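# Place red, blue and yellow cubes in turquoise box

## Task

Get each of the three cubes (red, blue, yellow) inside the turquoise box so that every cube's centre ends up lower than the box's rim.

## Robot and tools

Robot: two arms, left_arm carrying a five-finger left hand and right_arm carrying a five-finger right hand. Measured base positions in the scene frame: left_arm (+0.036, +0.261, +0.024) m, right_arm (-0.002, -0.336, +0.004) m, both turned almost not at all about z. A camera stand sits behind the arms. Loose objects may occasionally get a small shove from outside.

Scene frame: origin at table-top height, halfway between the nominal bases; +z up, +x away from the robot over the table, +y toward left_arm. Printed positions and orientations can be off by a few centimetres, more at long reach.

Hand point: a spot fixed to the palm, 0.15 m from the wrist mounting face along the fingers and 0.05 m in front of the palm. Its +z runs along straight fingers (they extend 0.06-0.07 m past it), +y points out of the palm (finger centre lines sit 0.06 m behind the point, on -y), +x runs across the palm away from the thumb on the right hand and toward the thumb on the left hand. A wrist bracket on the little-finger side can strike objects. With the thumb swung in front of the palm, the hand closes around items roughly 0.035-0.065 m thick, or a handle down to about 0.025 m.

The row (28 numbers, each in [-1, 1]), one list covering both arms: left_arm dx, dy, dz, rx, ry, rz; left hand thumb_turn, thumb_bend, index, middle, ring, little; left force_limit, speed; then the same fourteen for right_arm. Pose numbers are offsets, not poses: they count from that arm's Hand target at the moment the action or move begins, along scene-frame axes, with 1.0 = 0.6 m of travel or 180 degrees of turn; rx, ry, rz form a single rotation vector, turning about the Hand target position. All six zero means "go to the current Hand target again". The six motor numbers are absolute targets: -1 open (thumb_turn beside the palm, fingers straight), +1 closed (thumb in front of the palm, fingers curled). force_limit maps -1..+1 to about 0..10 N at the fingertip (0..15 N for the two thumb motors). speed rises from nearly zero at -1 to full at +0.48 and stays full above that; full travel takes 0.49 s. A hand has no "unchanged" value: to leave it alone, resend the eight numbers last executed for it; if none yet, send hand_measured plus hand_force_limit and hand_speed.

Tools:
- execute_actions(actions, cameras): actions is a list of actions; each action is up to 15 rows, one per 1/30 s step, and a short one repeats its final row. Every row counts from the pose at the action's start, so repeating an offset in a new action moves further.
- move(target, speed, blend, blocking, cameras): target is one 28-number row or up to 15 rows; every row's offsets count from the same starting Hand targets. speed is the path's top speed in m/s (0.002 to 4.3, default 0.25; turning limited to twice that in rad/s), one value or one per target. blend, in metres, rounds corners between listed targets (0 means halt at each). blocking=false returns after about 0.5 s while motion continues. Paths do not avoid obstacles or the other arm and end after 10 s at most.
- wait(seconds 0 to 10, cameras); stop(cameras) brakes a running move.
- zoom_image(camera, region=[x0, y0, x1, y1] in pixels of that camera's latest image, at most 504 by 504).
- show_instructions() shows reference pages; finished_scene(scene) closes the current scene, given its number, irreversibly.
Cameras: cam_head_left, cam_head_right, cam_high, cam_low (896x504), cam_left_wrist, cam_right_wrist (616x616 fisheye). ["all"] requests every one.

Results: per arm end_effector_position (m) and end_effector_quat_wxyz in the scene frame, Hand target (the last commanded pose after clipping, from which the next offsets count), joint positions, velocities and torques. Per hand, six-value lists in motor order: hand_measured (position on the command scale), hand_stopped_by (moving, target, force, stalled, fault), hand_load_n (fingertip force, positive when pushed open; near 0 after a lost grip), plus hand_force_limit and hand_speed. A move also returns a "move:" line with the ending (done, off_target, moving, held, fault) and limits acted (paced = pose clipped, held = steps withheld). MOTOR HOT warns of heating; OVER-TEMPERATURE FAULT means that arm has gone limp for a while.

Behaviour: arms often rest 1-3 cm (sometimes 5 cm) short, usually low; this is not contact. Resend the missing distance. Orientation commands are clipped to 40 degrees from the measured one per step. A blocked arm keeps pushing until commanded back past its hand point. Fingers keep moving after an action until they arrive or reach force_limit, then lock. To grip harder, raise force_limit and send a more closed target than hand_measured; to loosen, send a more open one.

Avoid: anything leaving the table, dropping cubes from height or releasing them while moving, fast hits on the table or box, pressing the two arms or hands together, paths passing near an arm's own base, heavy finger loads (close gently with speed at -0.94 or below), and long stretched or straining holds that heat motors.

Each tool is called after ">>>" as name(argument=value, ...), one argument or row to a line, values as JSON.

Reference images:

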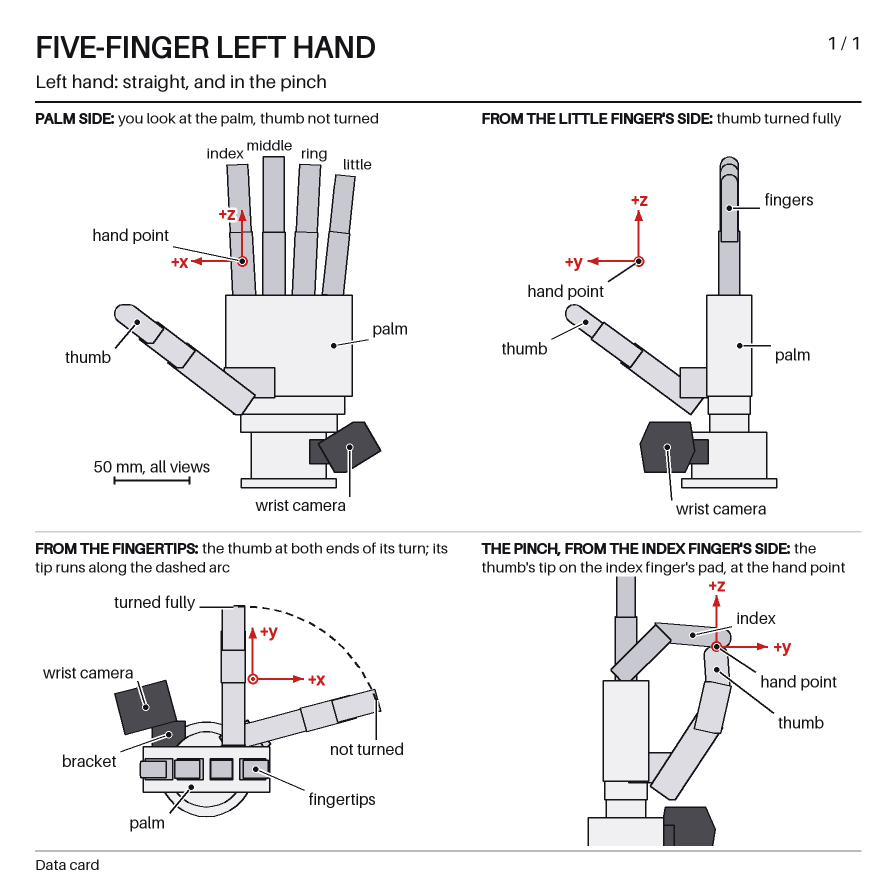

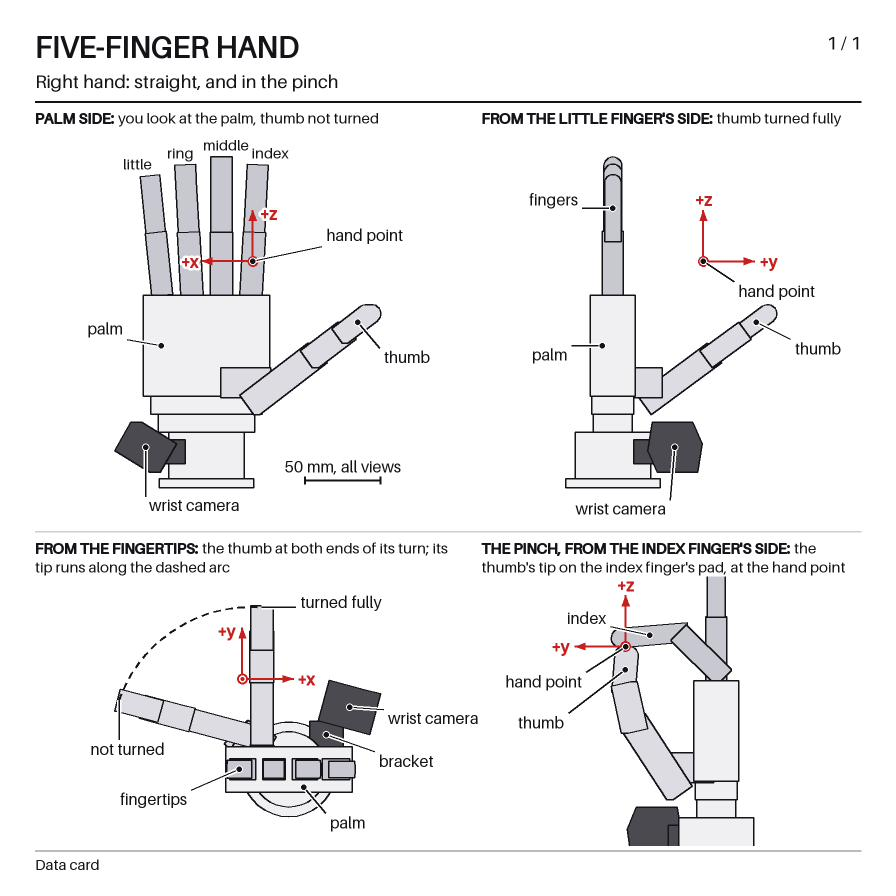

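## Session

>>> execute_actions(
  actions=[],
)

Scene clock: 0.00 s.
left_arm: end_effector_position=(+0.3488, +0.0393, +0.3300) hand_measured=(-1.000, -1.000, -1.000, -1.000, -1.000, -1.000) hand_load_n=(+0.0, +0.0, +0.0, +0.0, +0.0, +0.0) hand_stopped_by=(target, target, target, target, target, target) hand_force_limit=0.00 hand_speed=-0.80 end_effector_quat_wxyz=(+0.119, +0.914, -0.302, +0.242) | right_arm: end_effector_position=(+0.3891, -0.1885, +0.1644) hand_measured=(-1.000, -1.000, -1.000, -1.000, -1.000, -1.000) hand_load_n=(+0.0, +0.0, +0.0, +0.0, +0.0, +0.0) hand_stopped_by=(target, target, target, target, target, target) hand_force_limit=0.00 hand_speed=-0.80 end_effector_quat_wxyz=(-0.269, +0.941, +0.109, +0.173)
Joint positions: left_arm=[-0.318 0.947 1.05 -1.173 0.228 -1.318] | right_arm=[0.326 1.227 0.991 -0.868 -0.471 -1.42]
Joint velocities: within noise
Joint torques (N m): no reading
Heat: left arm: hottest elbow 31 °C; right arm: hottest elbow 31 °C.
Hand target: left_arm +0.3539, +0.0376, +0.3463; +0.120, +0.910, -0.303, +0.258 | right_arm +0.3990, -0.1858, +0.1780; -0.271, +0.937, +0.112, +0.188

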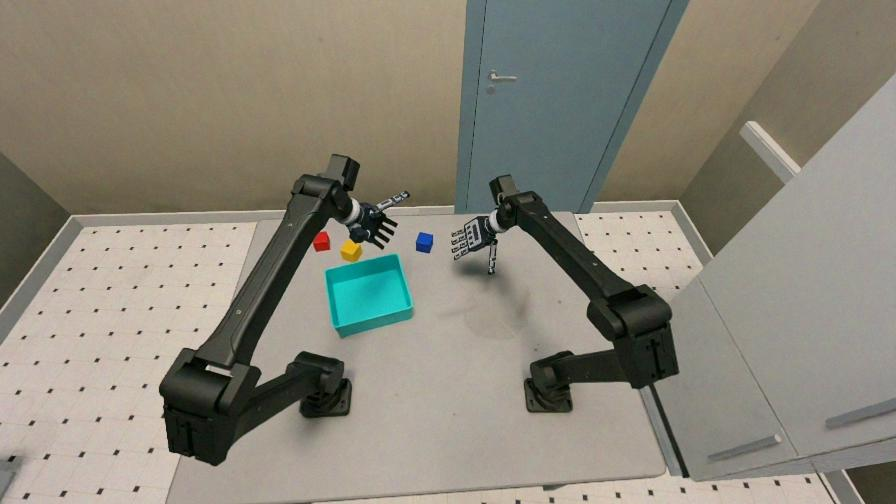

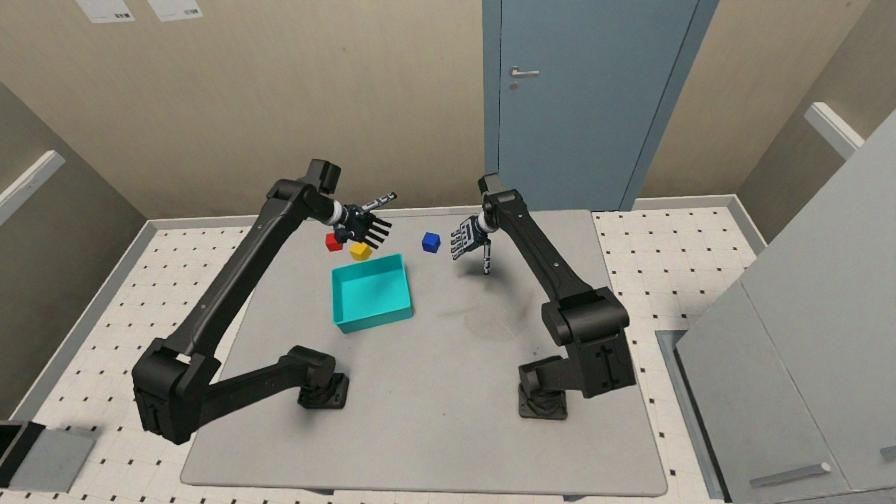

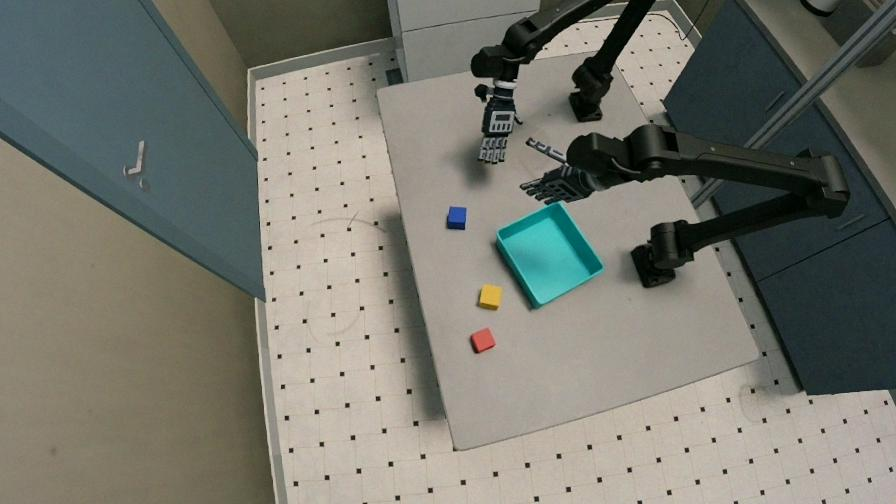

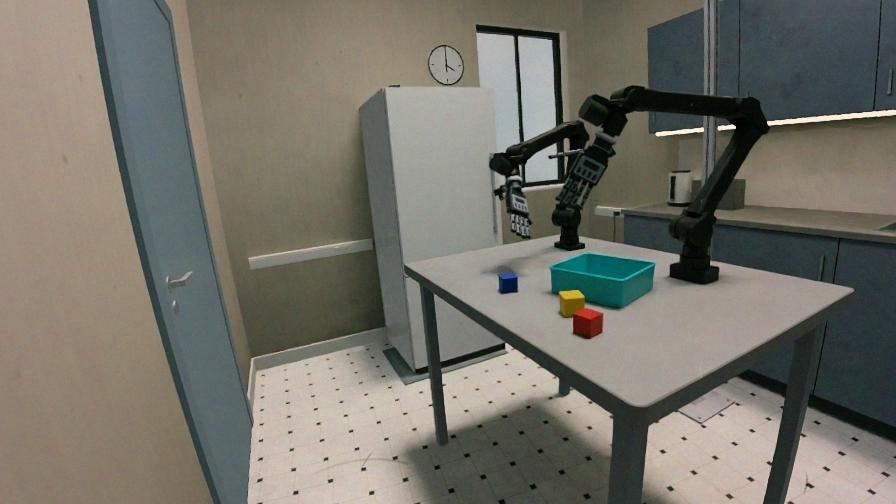

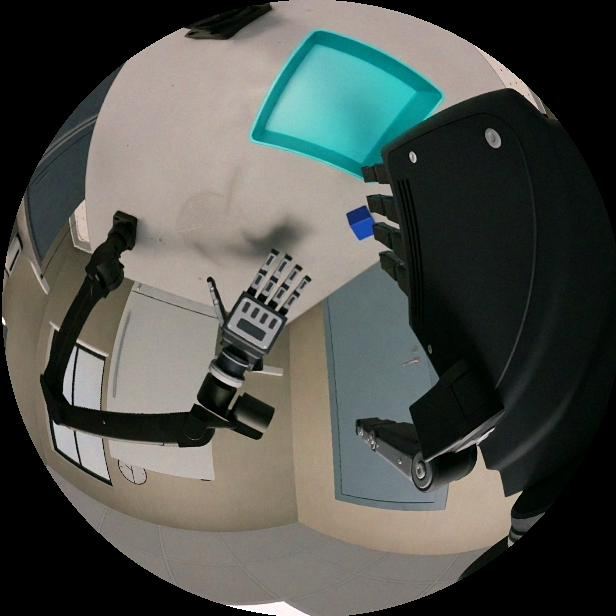

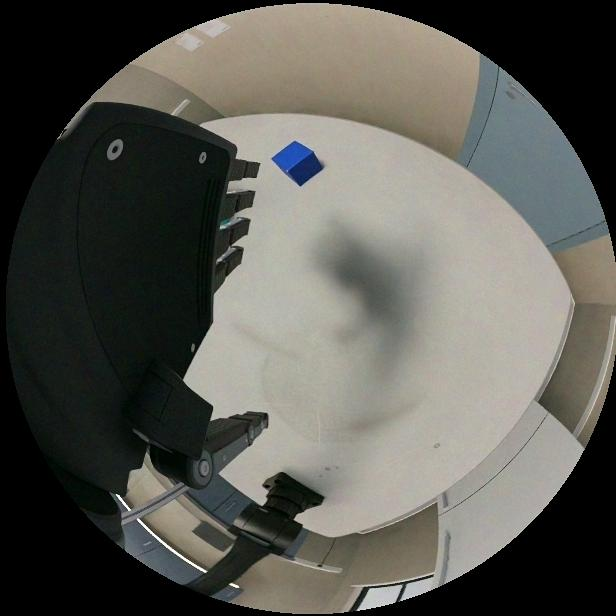

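>>> zoom_image(
  camera="cam_head_left",
  region=[290, 200, 450, 350],
)

>>> zoom_image(
  camera="cam_high",
  region=[420, 160, 640, 380],
)

>>> zoom_image(
  camera="cam_low",
  region=[470, 200, 730, 380],
)

Scaled by 3.150 from the camera's 896x504 image, which has a finer 1280x720 frame.

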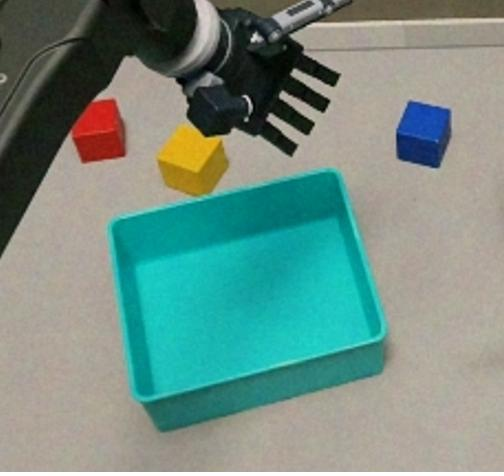

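Scaled by 2.291 from the camera's 896x504 image, which has a finer 1280x720 frame.

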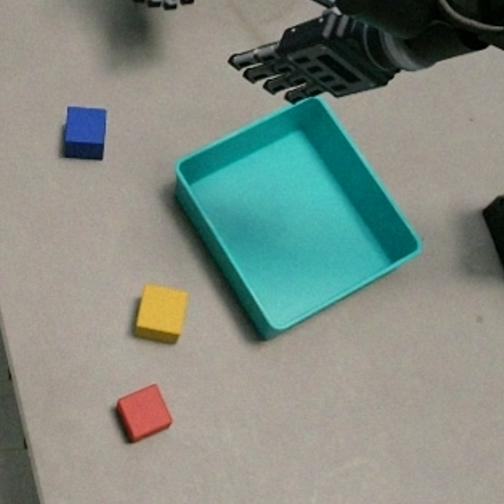

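Scaled by 1.938 from the camera's 896x504 image, which has a finer 1280x720 frame.

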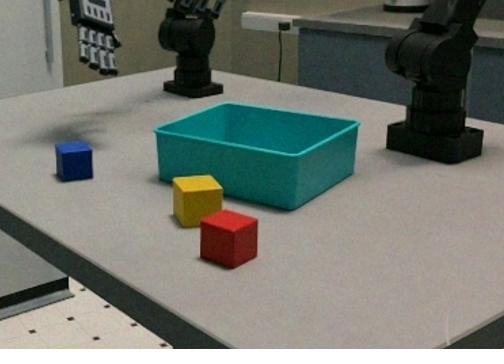

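>>> move(
  target=[0.430,0.489,-0.294,0.3059,-0.1453,-0.1120,1,-1,-0.4,-0.4,-1,-1,0,0.2, 0.307,0.278,-0.013,0.1228,0.1202,-0.1333,1,-1,-0.4,-0.4,-1,-1,0,0.2],
  speed=0.25,
  cameras=["all"],
)

Scene clock: 78.00 s.
left_arm: end_effector_position=(+0.5944, +0.3205, +0.1532) hand_measured=(+1.000, -1.000, -0.400, -0.400, -1.000, -1.000) hand_load_n=(+0.0, +0.0, +0.0, +0.0, +0.0, +0.0) hand_stopped_by=(target, target, target, target, target, target) hand_force_limit=0.00 hand_speed=0.20 end_effector_quat_wxyz=(-0.319, +0.725, -0.559, +0.246) | right_arm: end_effector_position=(+0.5617, -0.0356, +0.1495) hand_measured=(+1.000, -1.000, -0.400, -0.400, -1.000, -1.000) hand_load_n=(+0.0, +0.0, +0.0, +0.0, +0.0, +0.0) hand_stopped_by=(target, target, target, target, target, target) hand_force_limit=0.00 hand_speed=0.20 end_effector_quat_wxyz=(-0.400, +0.896, -0.183, +0.062)
Joint positions: left_arm=[0.151 1.479 1.05 -0.317 -0.086 -0.079] | right_arm=[0.388 1.818 1.55 -0.695 -0.61 -0.641]
Joint torques (N m): left_arm=[-0.44 -10.75 13.49 2.3 0.06 0.11] | right_arm=[0.97 -12.69 15.76 0.98 -0.5 0.14]
Heat: left arm: hottest elbow 41 °C; right arm: hottest elbow 39 °C.
Hand target: left_arm +0.6120, +0.3308, +0.1698; -0.336, +0.718, -0.552, +0.258 | right_arm +0.5833, -0.0191, +0.1701; -0.415, +0.890, -0.173, +0.080
Off the commanded pose: left_arm 0.026 m, 3 deg | right_arm 0.034 m, 3 deg.
move: off_target (left_arm, right_arm)

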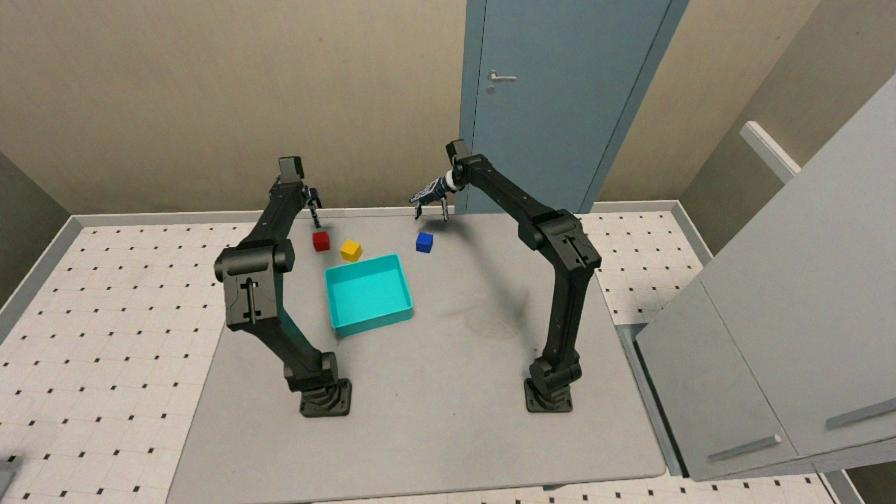

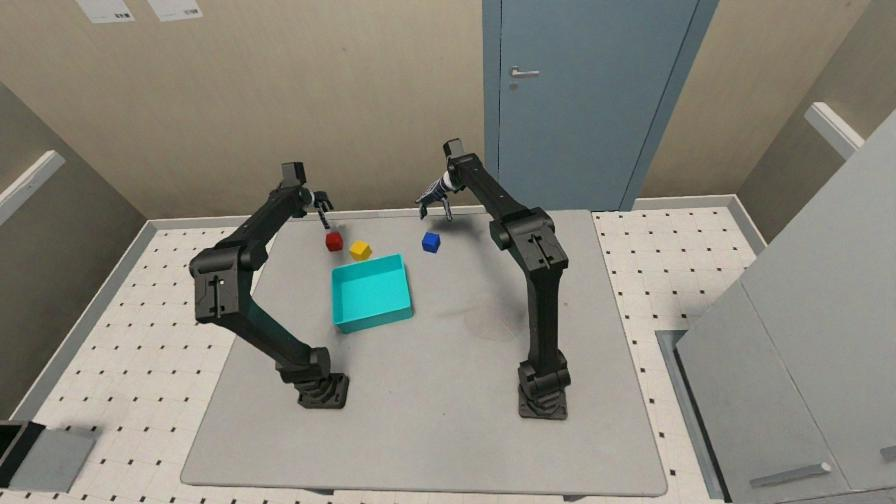

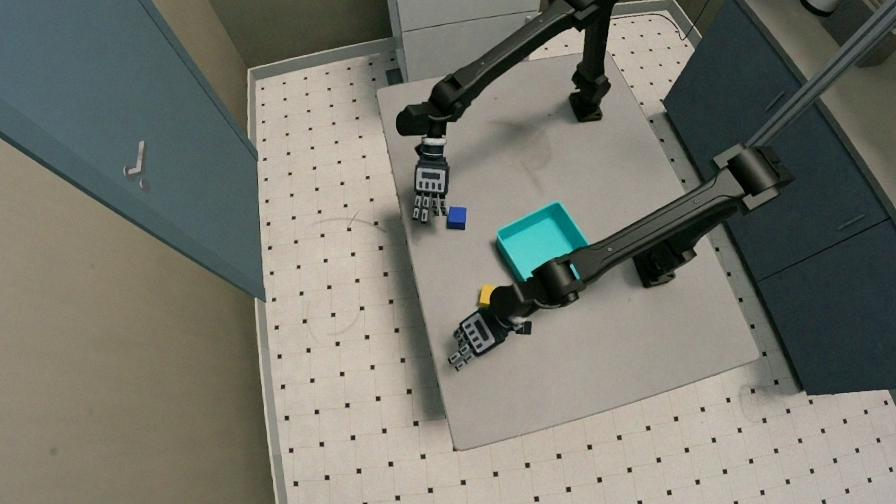

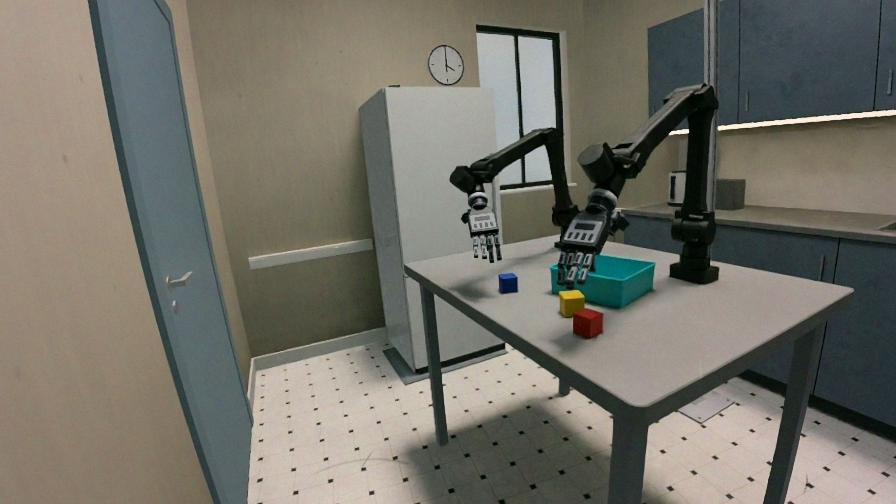

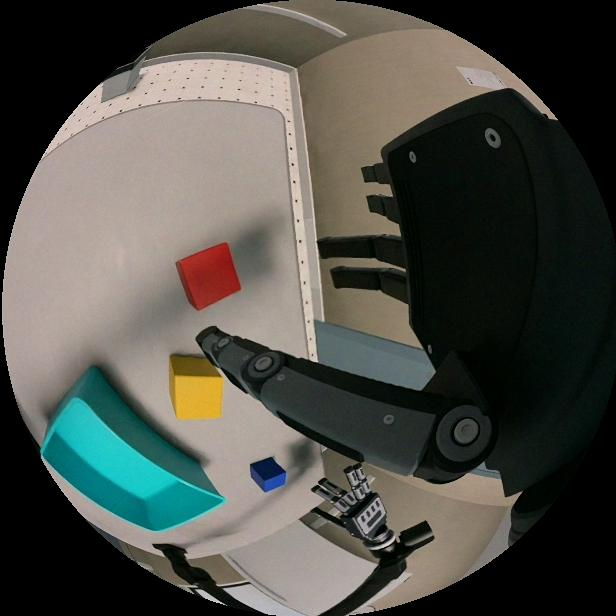

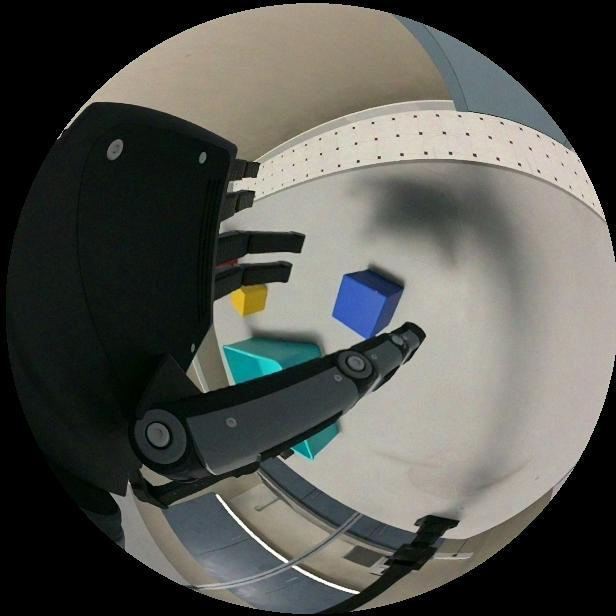

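>>> move(
  target=[0.030,0.017,-0.088,0,0,0,1,-1,-0.4,-0.4,-1,-1,0,0.2, 0.036,0.028,-0.083,0,0,0,1,-1,-0.4,-0.4,-1,-1,0,0.2],
  speed=0.2,
  cameras=["all"],
)

>>> zoom_image(
  camera="cam_head_left",
  region=[280, 170, 480, 290],
)

>>> zoom_image(
  camera="cam_high",
  region=[380, 160, 560, 400],
)

>>> zoom_image(
  camera="cam_low",
  region=[450, 180, 670, 360],
)

Scene clock: 109.40 s.
left_arm: end_effector_position=(+0.6209, +0.3316, +0.1096) hand_measured=(+1.000, -1.000, -0.400, -0.400, -1.000, -1.000) hand_load_n=(+0.0, +0.0, +0.0, +0.0, +0.0, +0.0) hand_stopped_by=(target, target, target, target, target, target) hand_force_limit=0.00 hand_speed=0.20 end_effector_quat_wxyz=(-0.324, +0.722, -0.556, +0.252) | right_arm: end_effector_position=(+0.5807, -0.0186, +0.0946) hand_measured=(+1.000, -1.000, -0.400, -0.400, -1.000, -1.000) hand_load_n=(+0.0, +0.0, +0.0, +0.0, +0.0, +0.0) hand_stopped_by=(target, target, target, target, target, target) hand_force_limit=0.00 hand_speed=0.20 end_effector_quat_wxyz=(-0.397, +0.897, -0.185, +0.055)
Joint positions: left_arm=[0.166 1.597 1.05 -0.18 -0.074 -0.069] | right_arm=[0.404 1.93 1.567 -0.607 -0.606 -0.628]
Joint torques (N m): left_arm=[-0.44 -12.16 11.07 2.33 0.07 0.13] | right_arm=[0.73 -14.45 15.31 1.17 -0.34 0.15]
Heat: left arm: hottest elbow 42 °C; right arm: hottest elbow 47 °C.
Hand target: left_arm +0.6300, +0.3411, +0.1172; -0.336, +0.718, -0.552, +0.258 | right_arm +0.6049, -0.0022, +0.1205; -0.415, +0.890, -0.173, +0.080
Off the commanded pose: left_arm 0.015 m, 2 deg | right_arm 0.039 m, 4 deg.
move: off_target (left_arm, right_arm)

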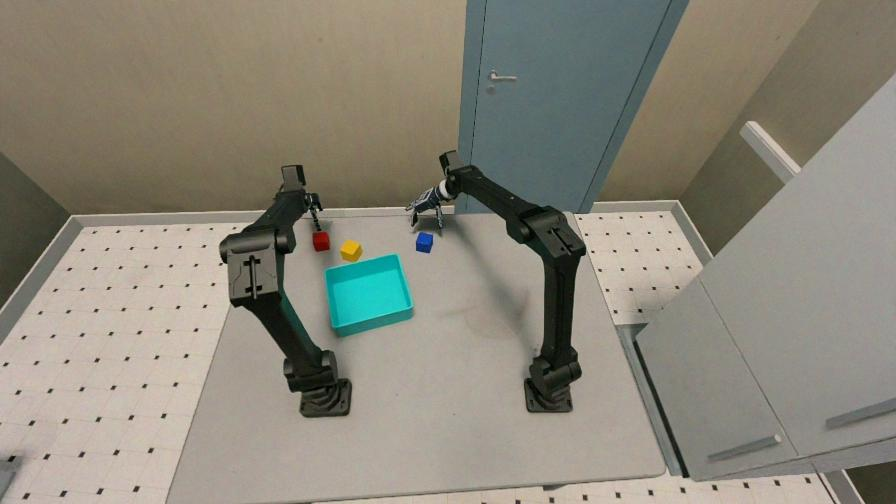

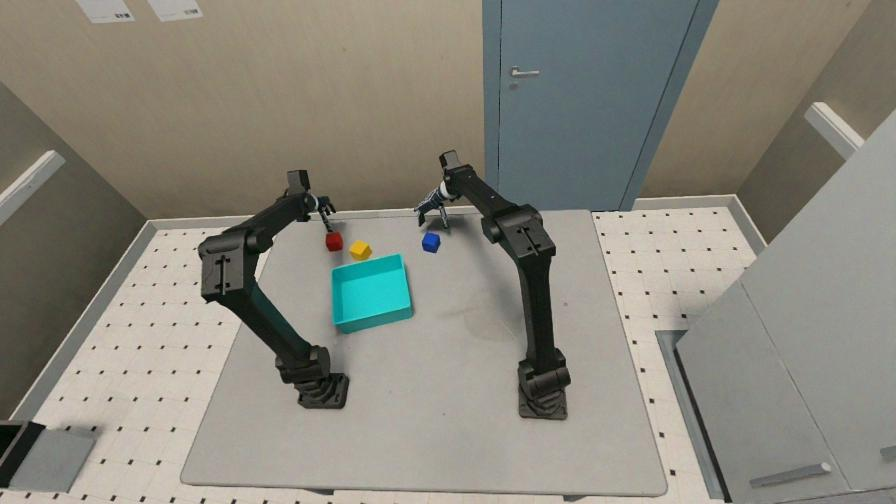

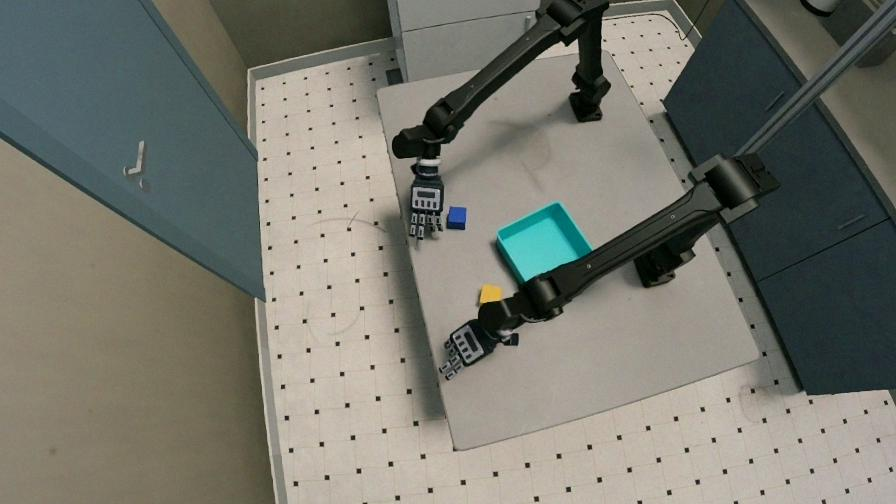

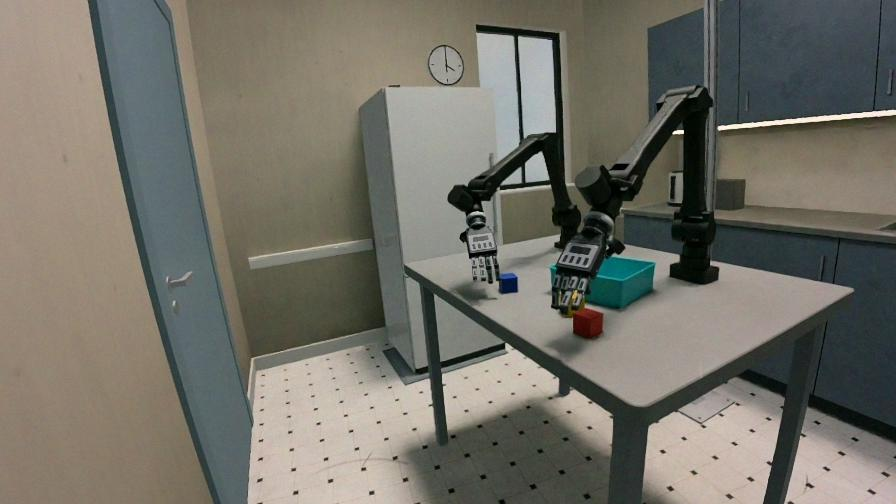

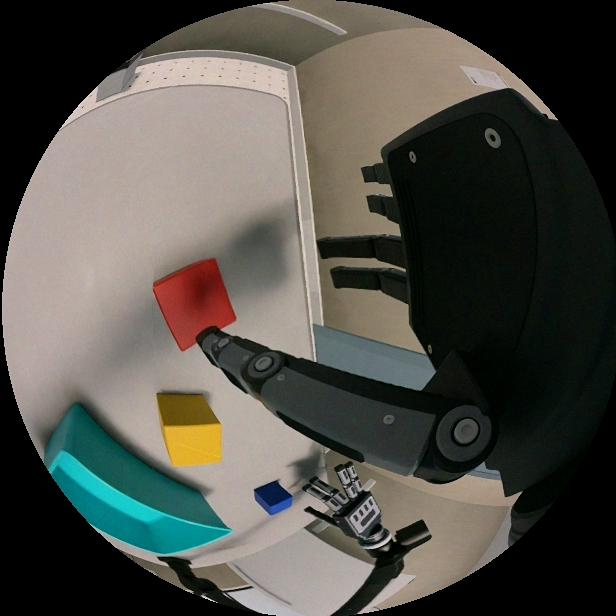

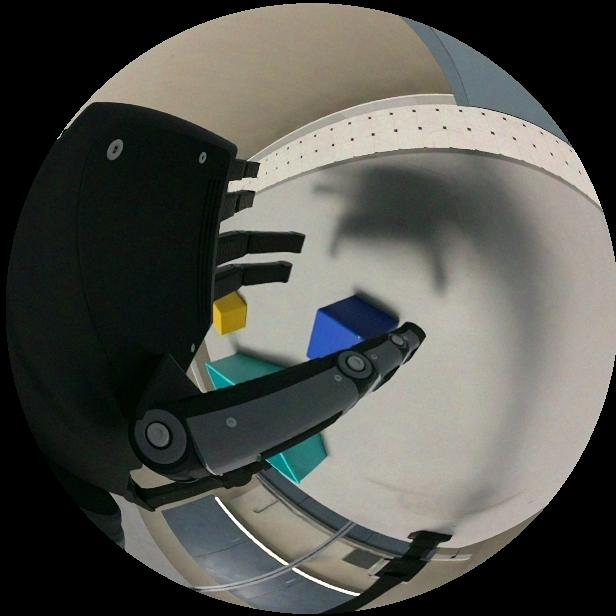

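Scaled by 2.520 from the camera's 896x504 image, which has a finer 1280x720 frame.

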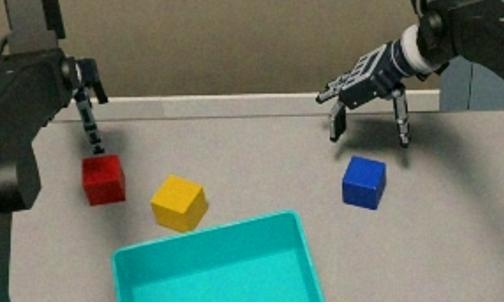

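Scaled by 2.100 from the camera's 896x504 image, which has a finer 1280x720 frame.

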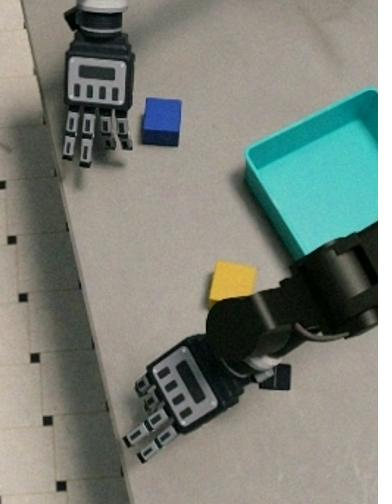

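Scaled by 2.291 from the camera's 896x504 image, which has a finer 1280x720 frame.

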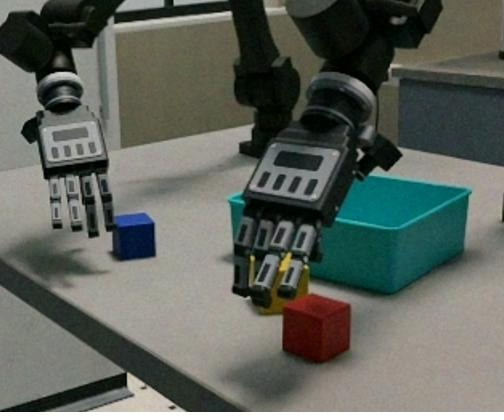

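>>> move(
  target=[-0.0167,-0.0043,-0.053,0,0,0,1,-1,-0.4,-0.4,-1,-1,0,0.2, -0.07,0.028,0.025,0,0,0,1,-1,-0.4,-0.4,-1,-1,0,0.2],
  speed=0.15,
  cameras=["all"],
)

>>> zoom_image(
  camera="cam_head_left",
  region=[280, 170, 480, 290],
)

>>> zoom_image(
  camera="cam_high",
  region=[380, 160, 560, 400],
)

>>> zoom_image(
  camera="cam_low",
  region=[450, 180, 670, 360],
)

>>> zoom_image(
  camera="cam_left_wrist",
  region=[100, 200, 350, 450],
)

>>> zoom_image(
  camera="cam_right_wrist",
  region=[230, 200, 480, 450],
)

Scene clock: 158.43 s.
left_arm: end_effector_position=(+0.6191, +0.3313, +0.0883) hand_measured=(+1.000, -1.000, -0.400, -0.400, -1.000, -1.000) hand_load_n=(+0.0, +0.0, +0.0, +0.0, +0.0, +0.0) hand_stopped_by=(target, target, target, target, target, target) hand_force_limit=0.00 hand_speed=0.20 end_effector_quat_wxyz=(-0.331, +0.719, -0.553, +0.258) | right_arm: end_effector_position=(+0.5645, +0.0130, +0.1315) hand_measured=(+1.000, -1.000, -0.400, -0.400, -1.000, -1.000) hand_load_n=(+0.5, +0.0, +0.0, +0.0, +0.0, +0.0) hand_stopped_by=(target, target, target, target, target, target) hand_force_limit=0.00 hand_speed=0.20 end_effector_quat_wxyz=(-0.411, +0.892, -0.171, +0.076)
Joint positions: left_arm=[0.166 1.62 1.001 -0.088 -0.074 -0.069] | right_arm=[0.461 1.859 1.545 -0.573 -0.573 -0.582]
Joint torques (N m): left_arm=[-0.5 -12.04 9.09 2.4 0.03 0.11] | right_arm=[0.32 -15.44 8.9 1.37 -0.25 0.13]
Heat: left arm: hottest elbow 41 °C; right arm: hottest elbow 50 °C.
Hand target: left_arm +0.6200, +0.3386, +0.0853; -0.336, +0.718, -0.552, +0.258 | right_arm +0.5629, +0.0145, +0.1355; -0.415, +0.890, -0.173, +0.080
Off the commanded pose: left_arm 0.008 m, 1 deg | right_arm 0.005 m, 1 deg.
move: done

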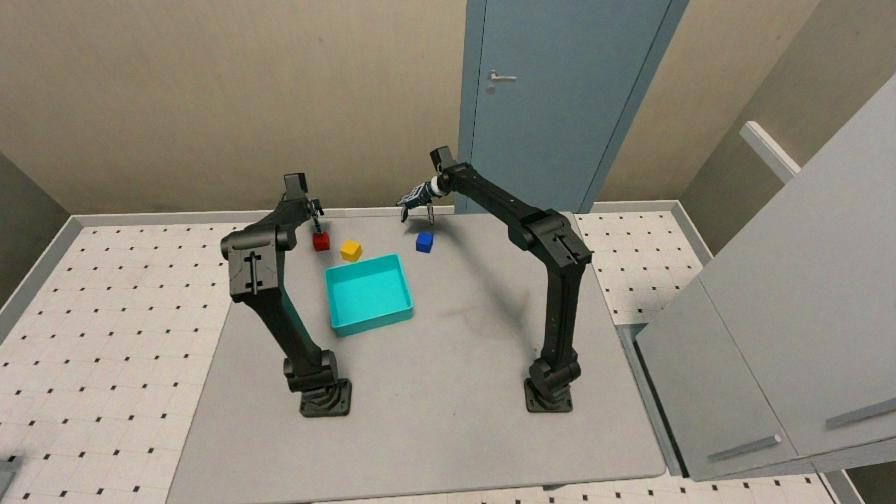

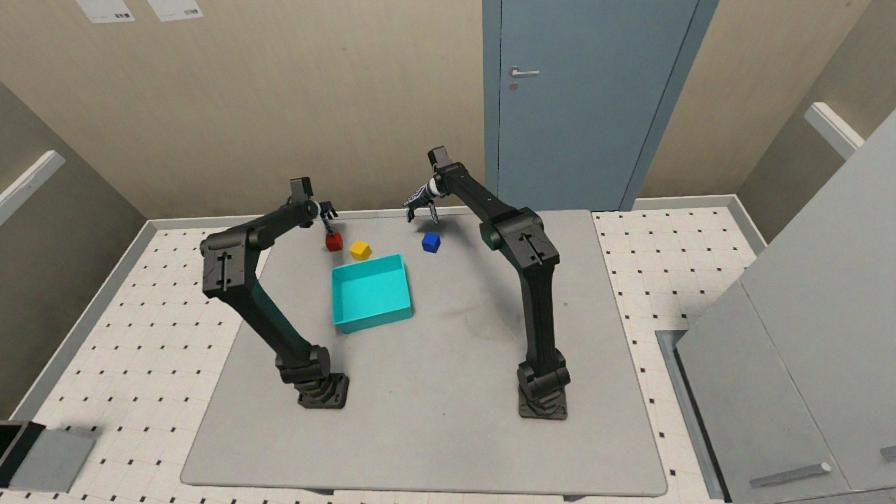

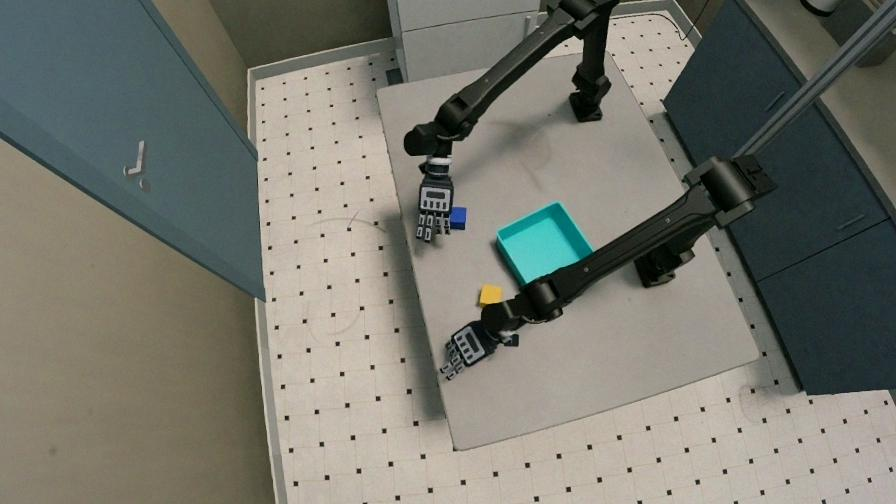

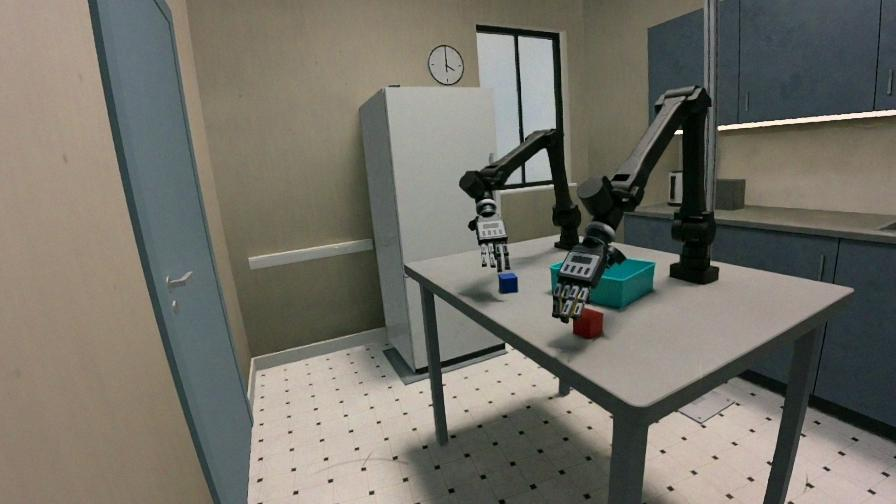

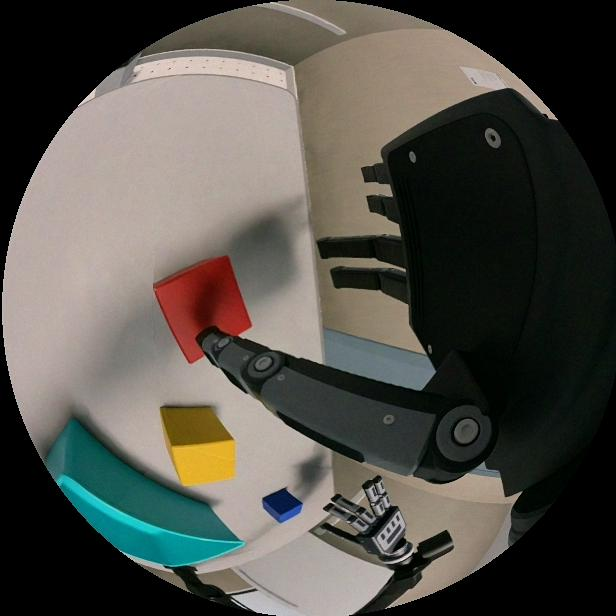

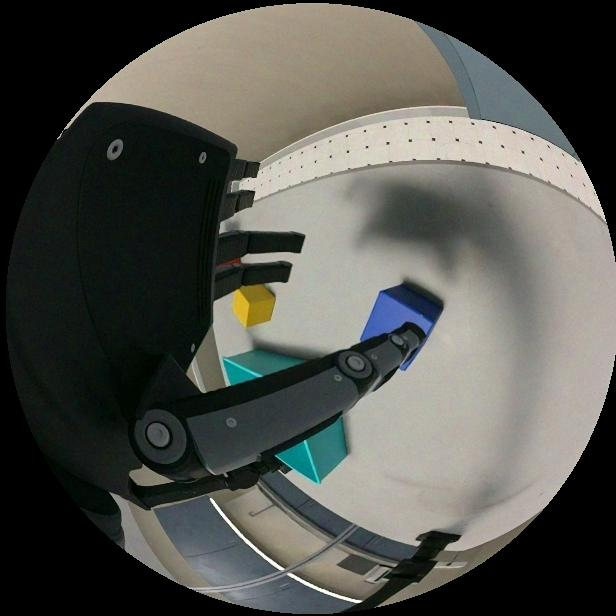

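Scaled by 2.520 from the camera's 896x504 image, which has a finer 1280x720 frame.

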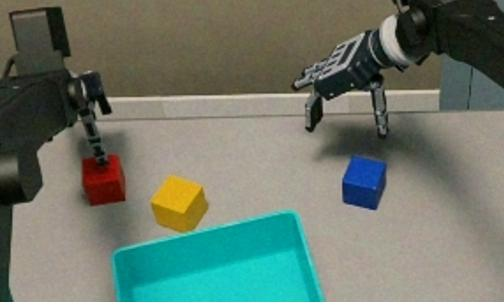

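Scaled by 2.100 from the camera's 896x504 image, which has a finer 1280x720 frame.

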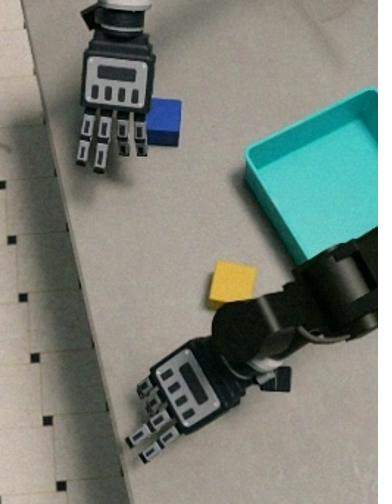

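Scaled by 2.291 from the camera's 896x504 image, which has a finer 1280x720 frame.

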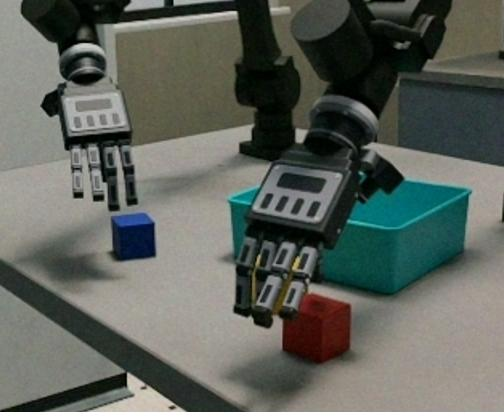

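Scaled by 2.016 from the camera's 616x616 image, which has a finer 880x880 frame.

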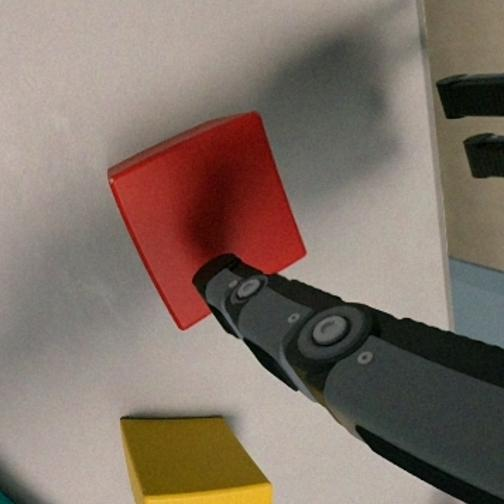

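Scaled by 2.016 from the camera's 616x616 image, which has a finer 880x880 frame.

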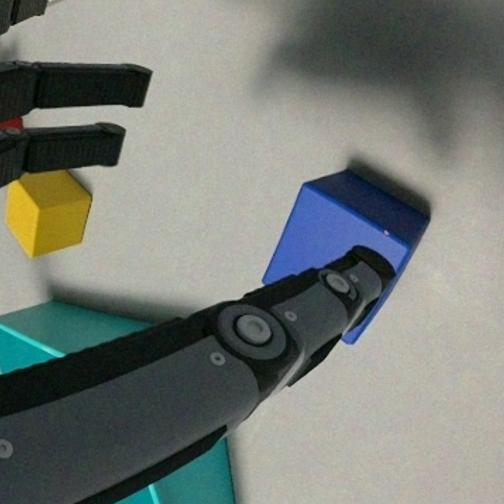

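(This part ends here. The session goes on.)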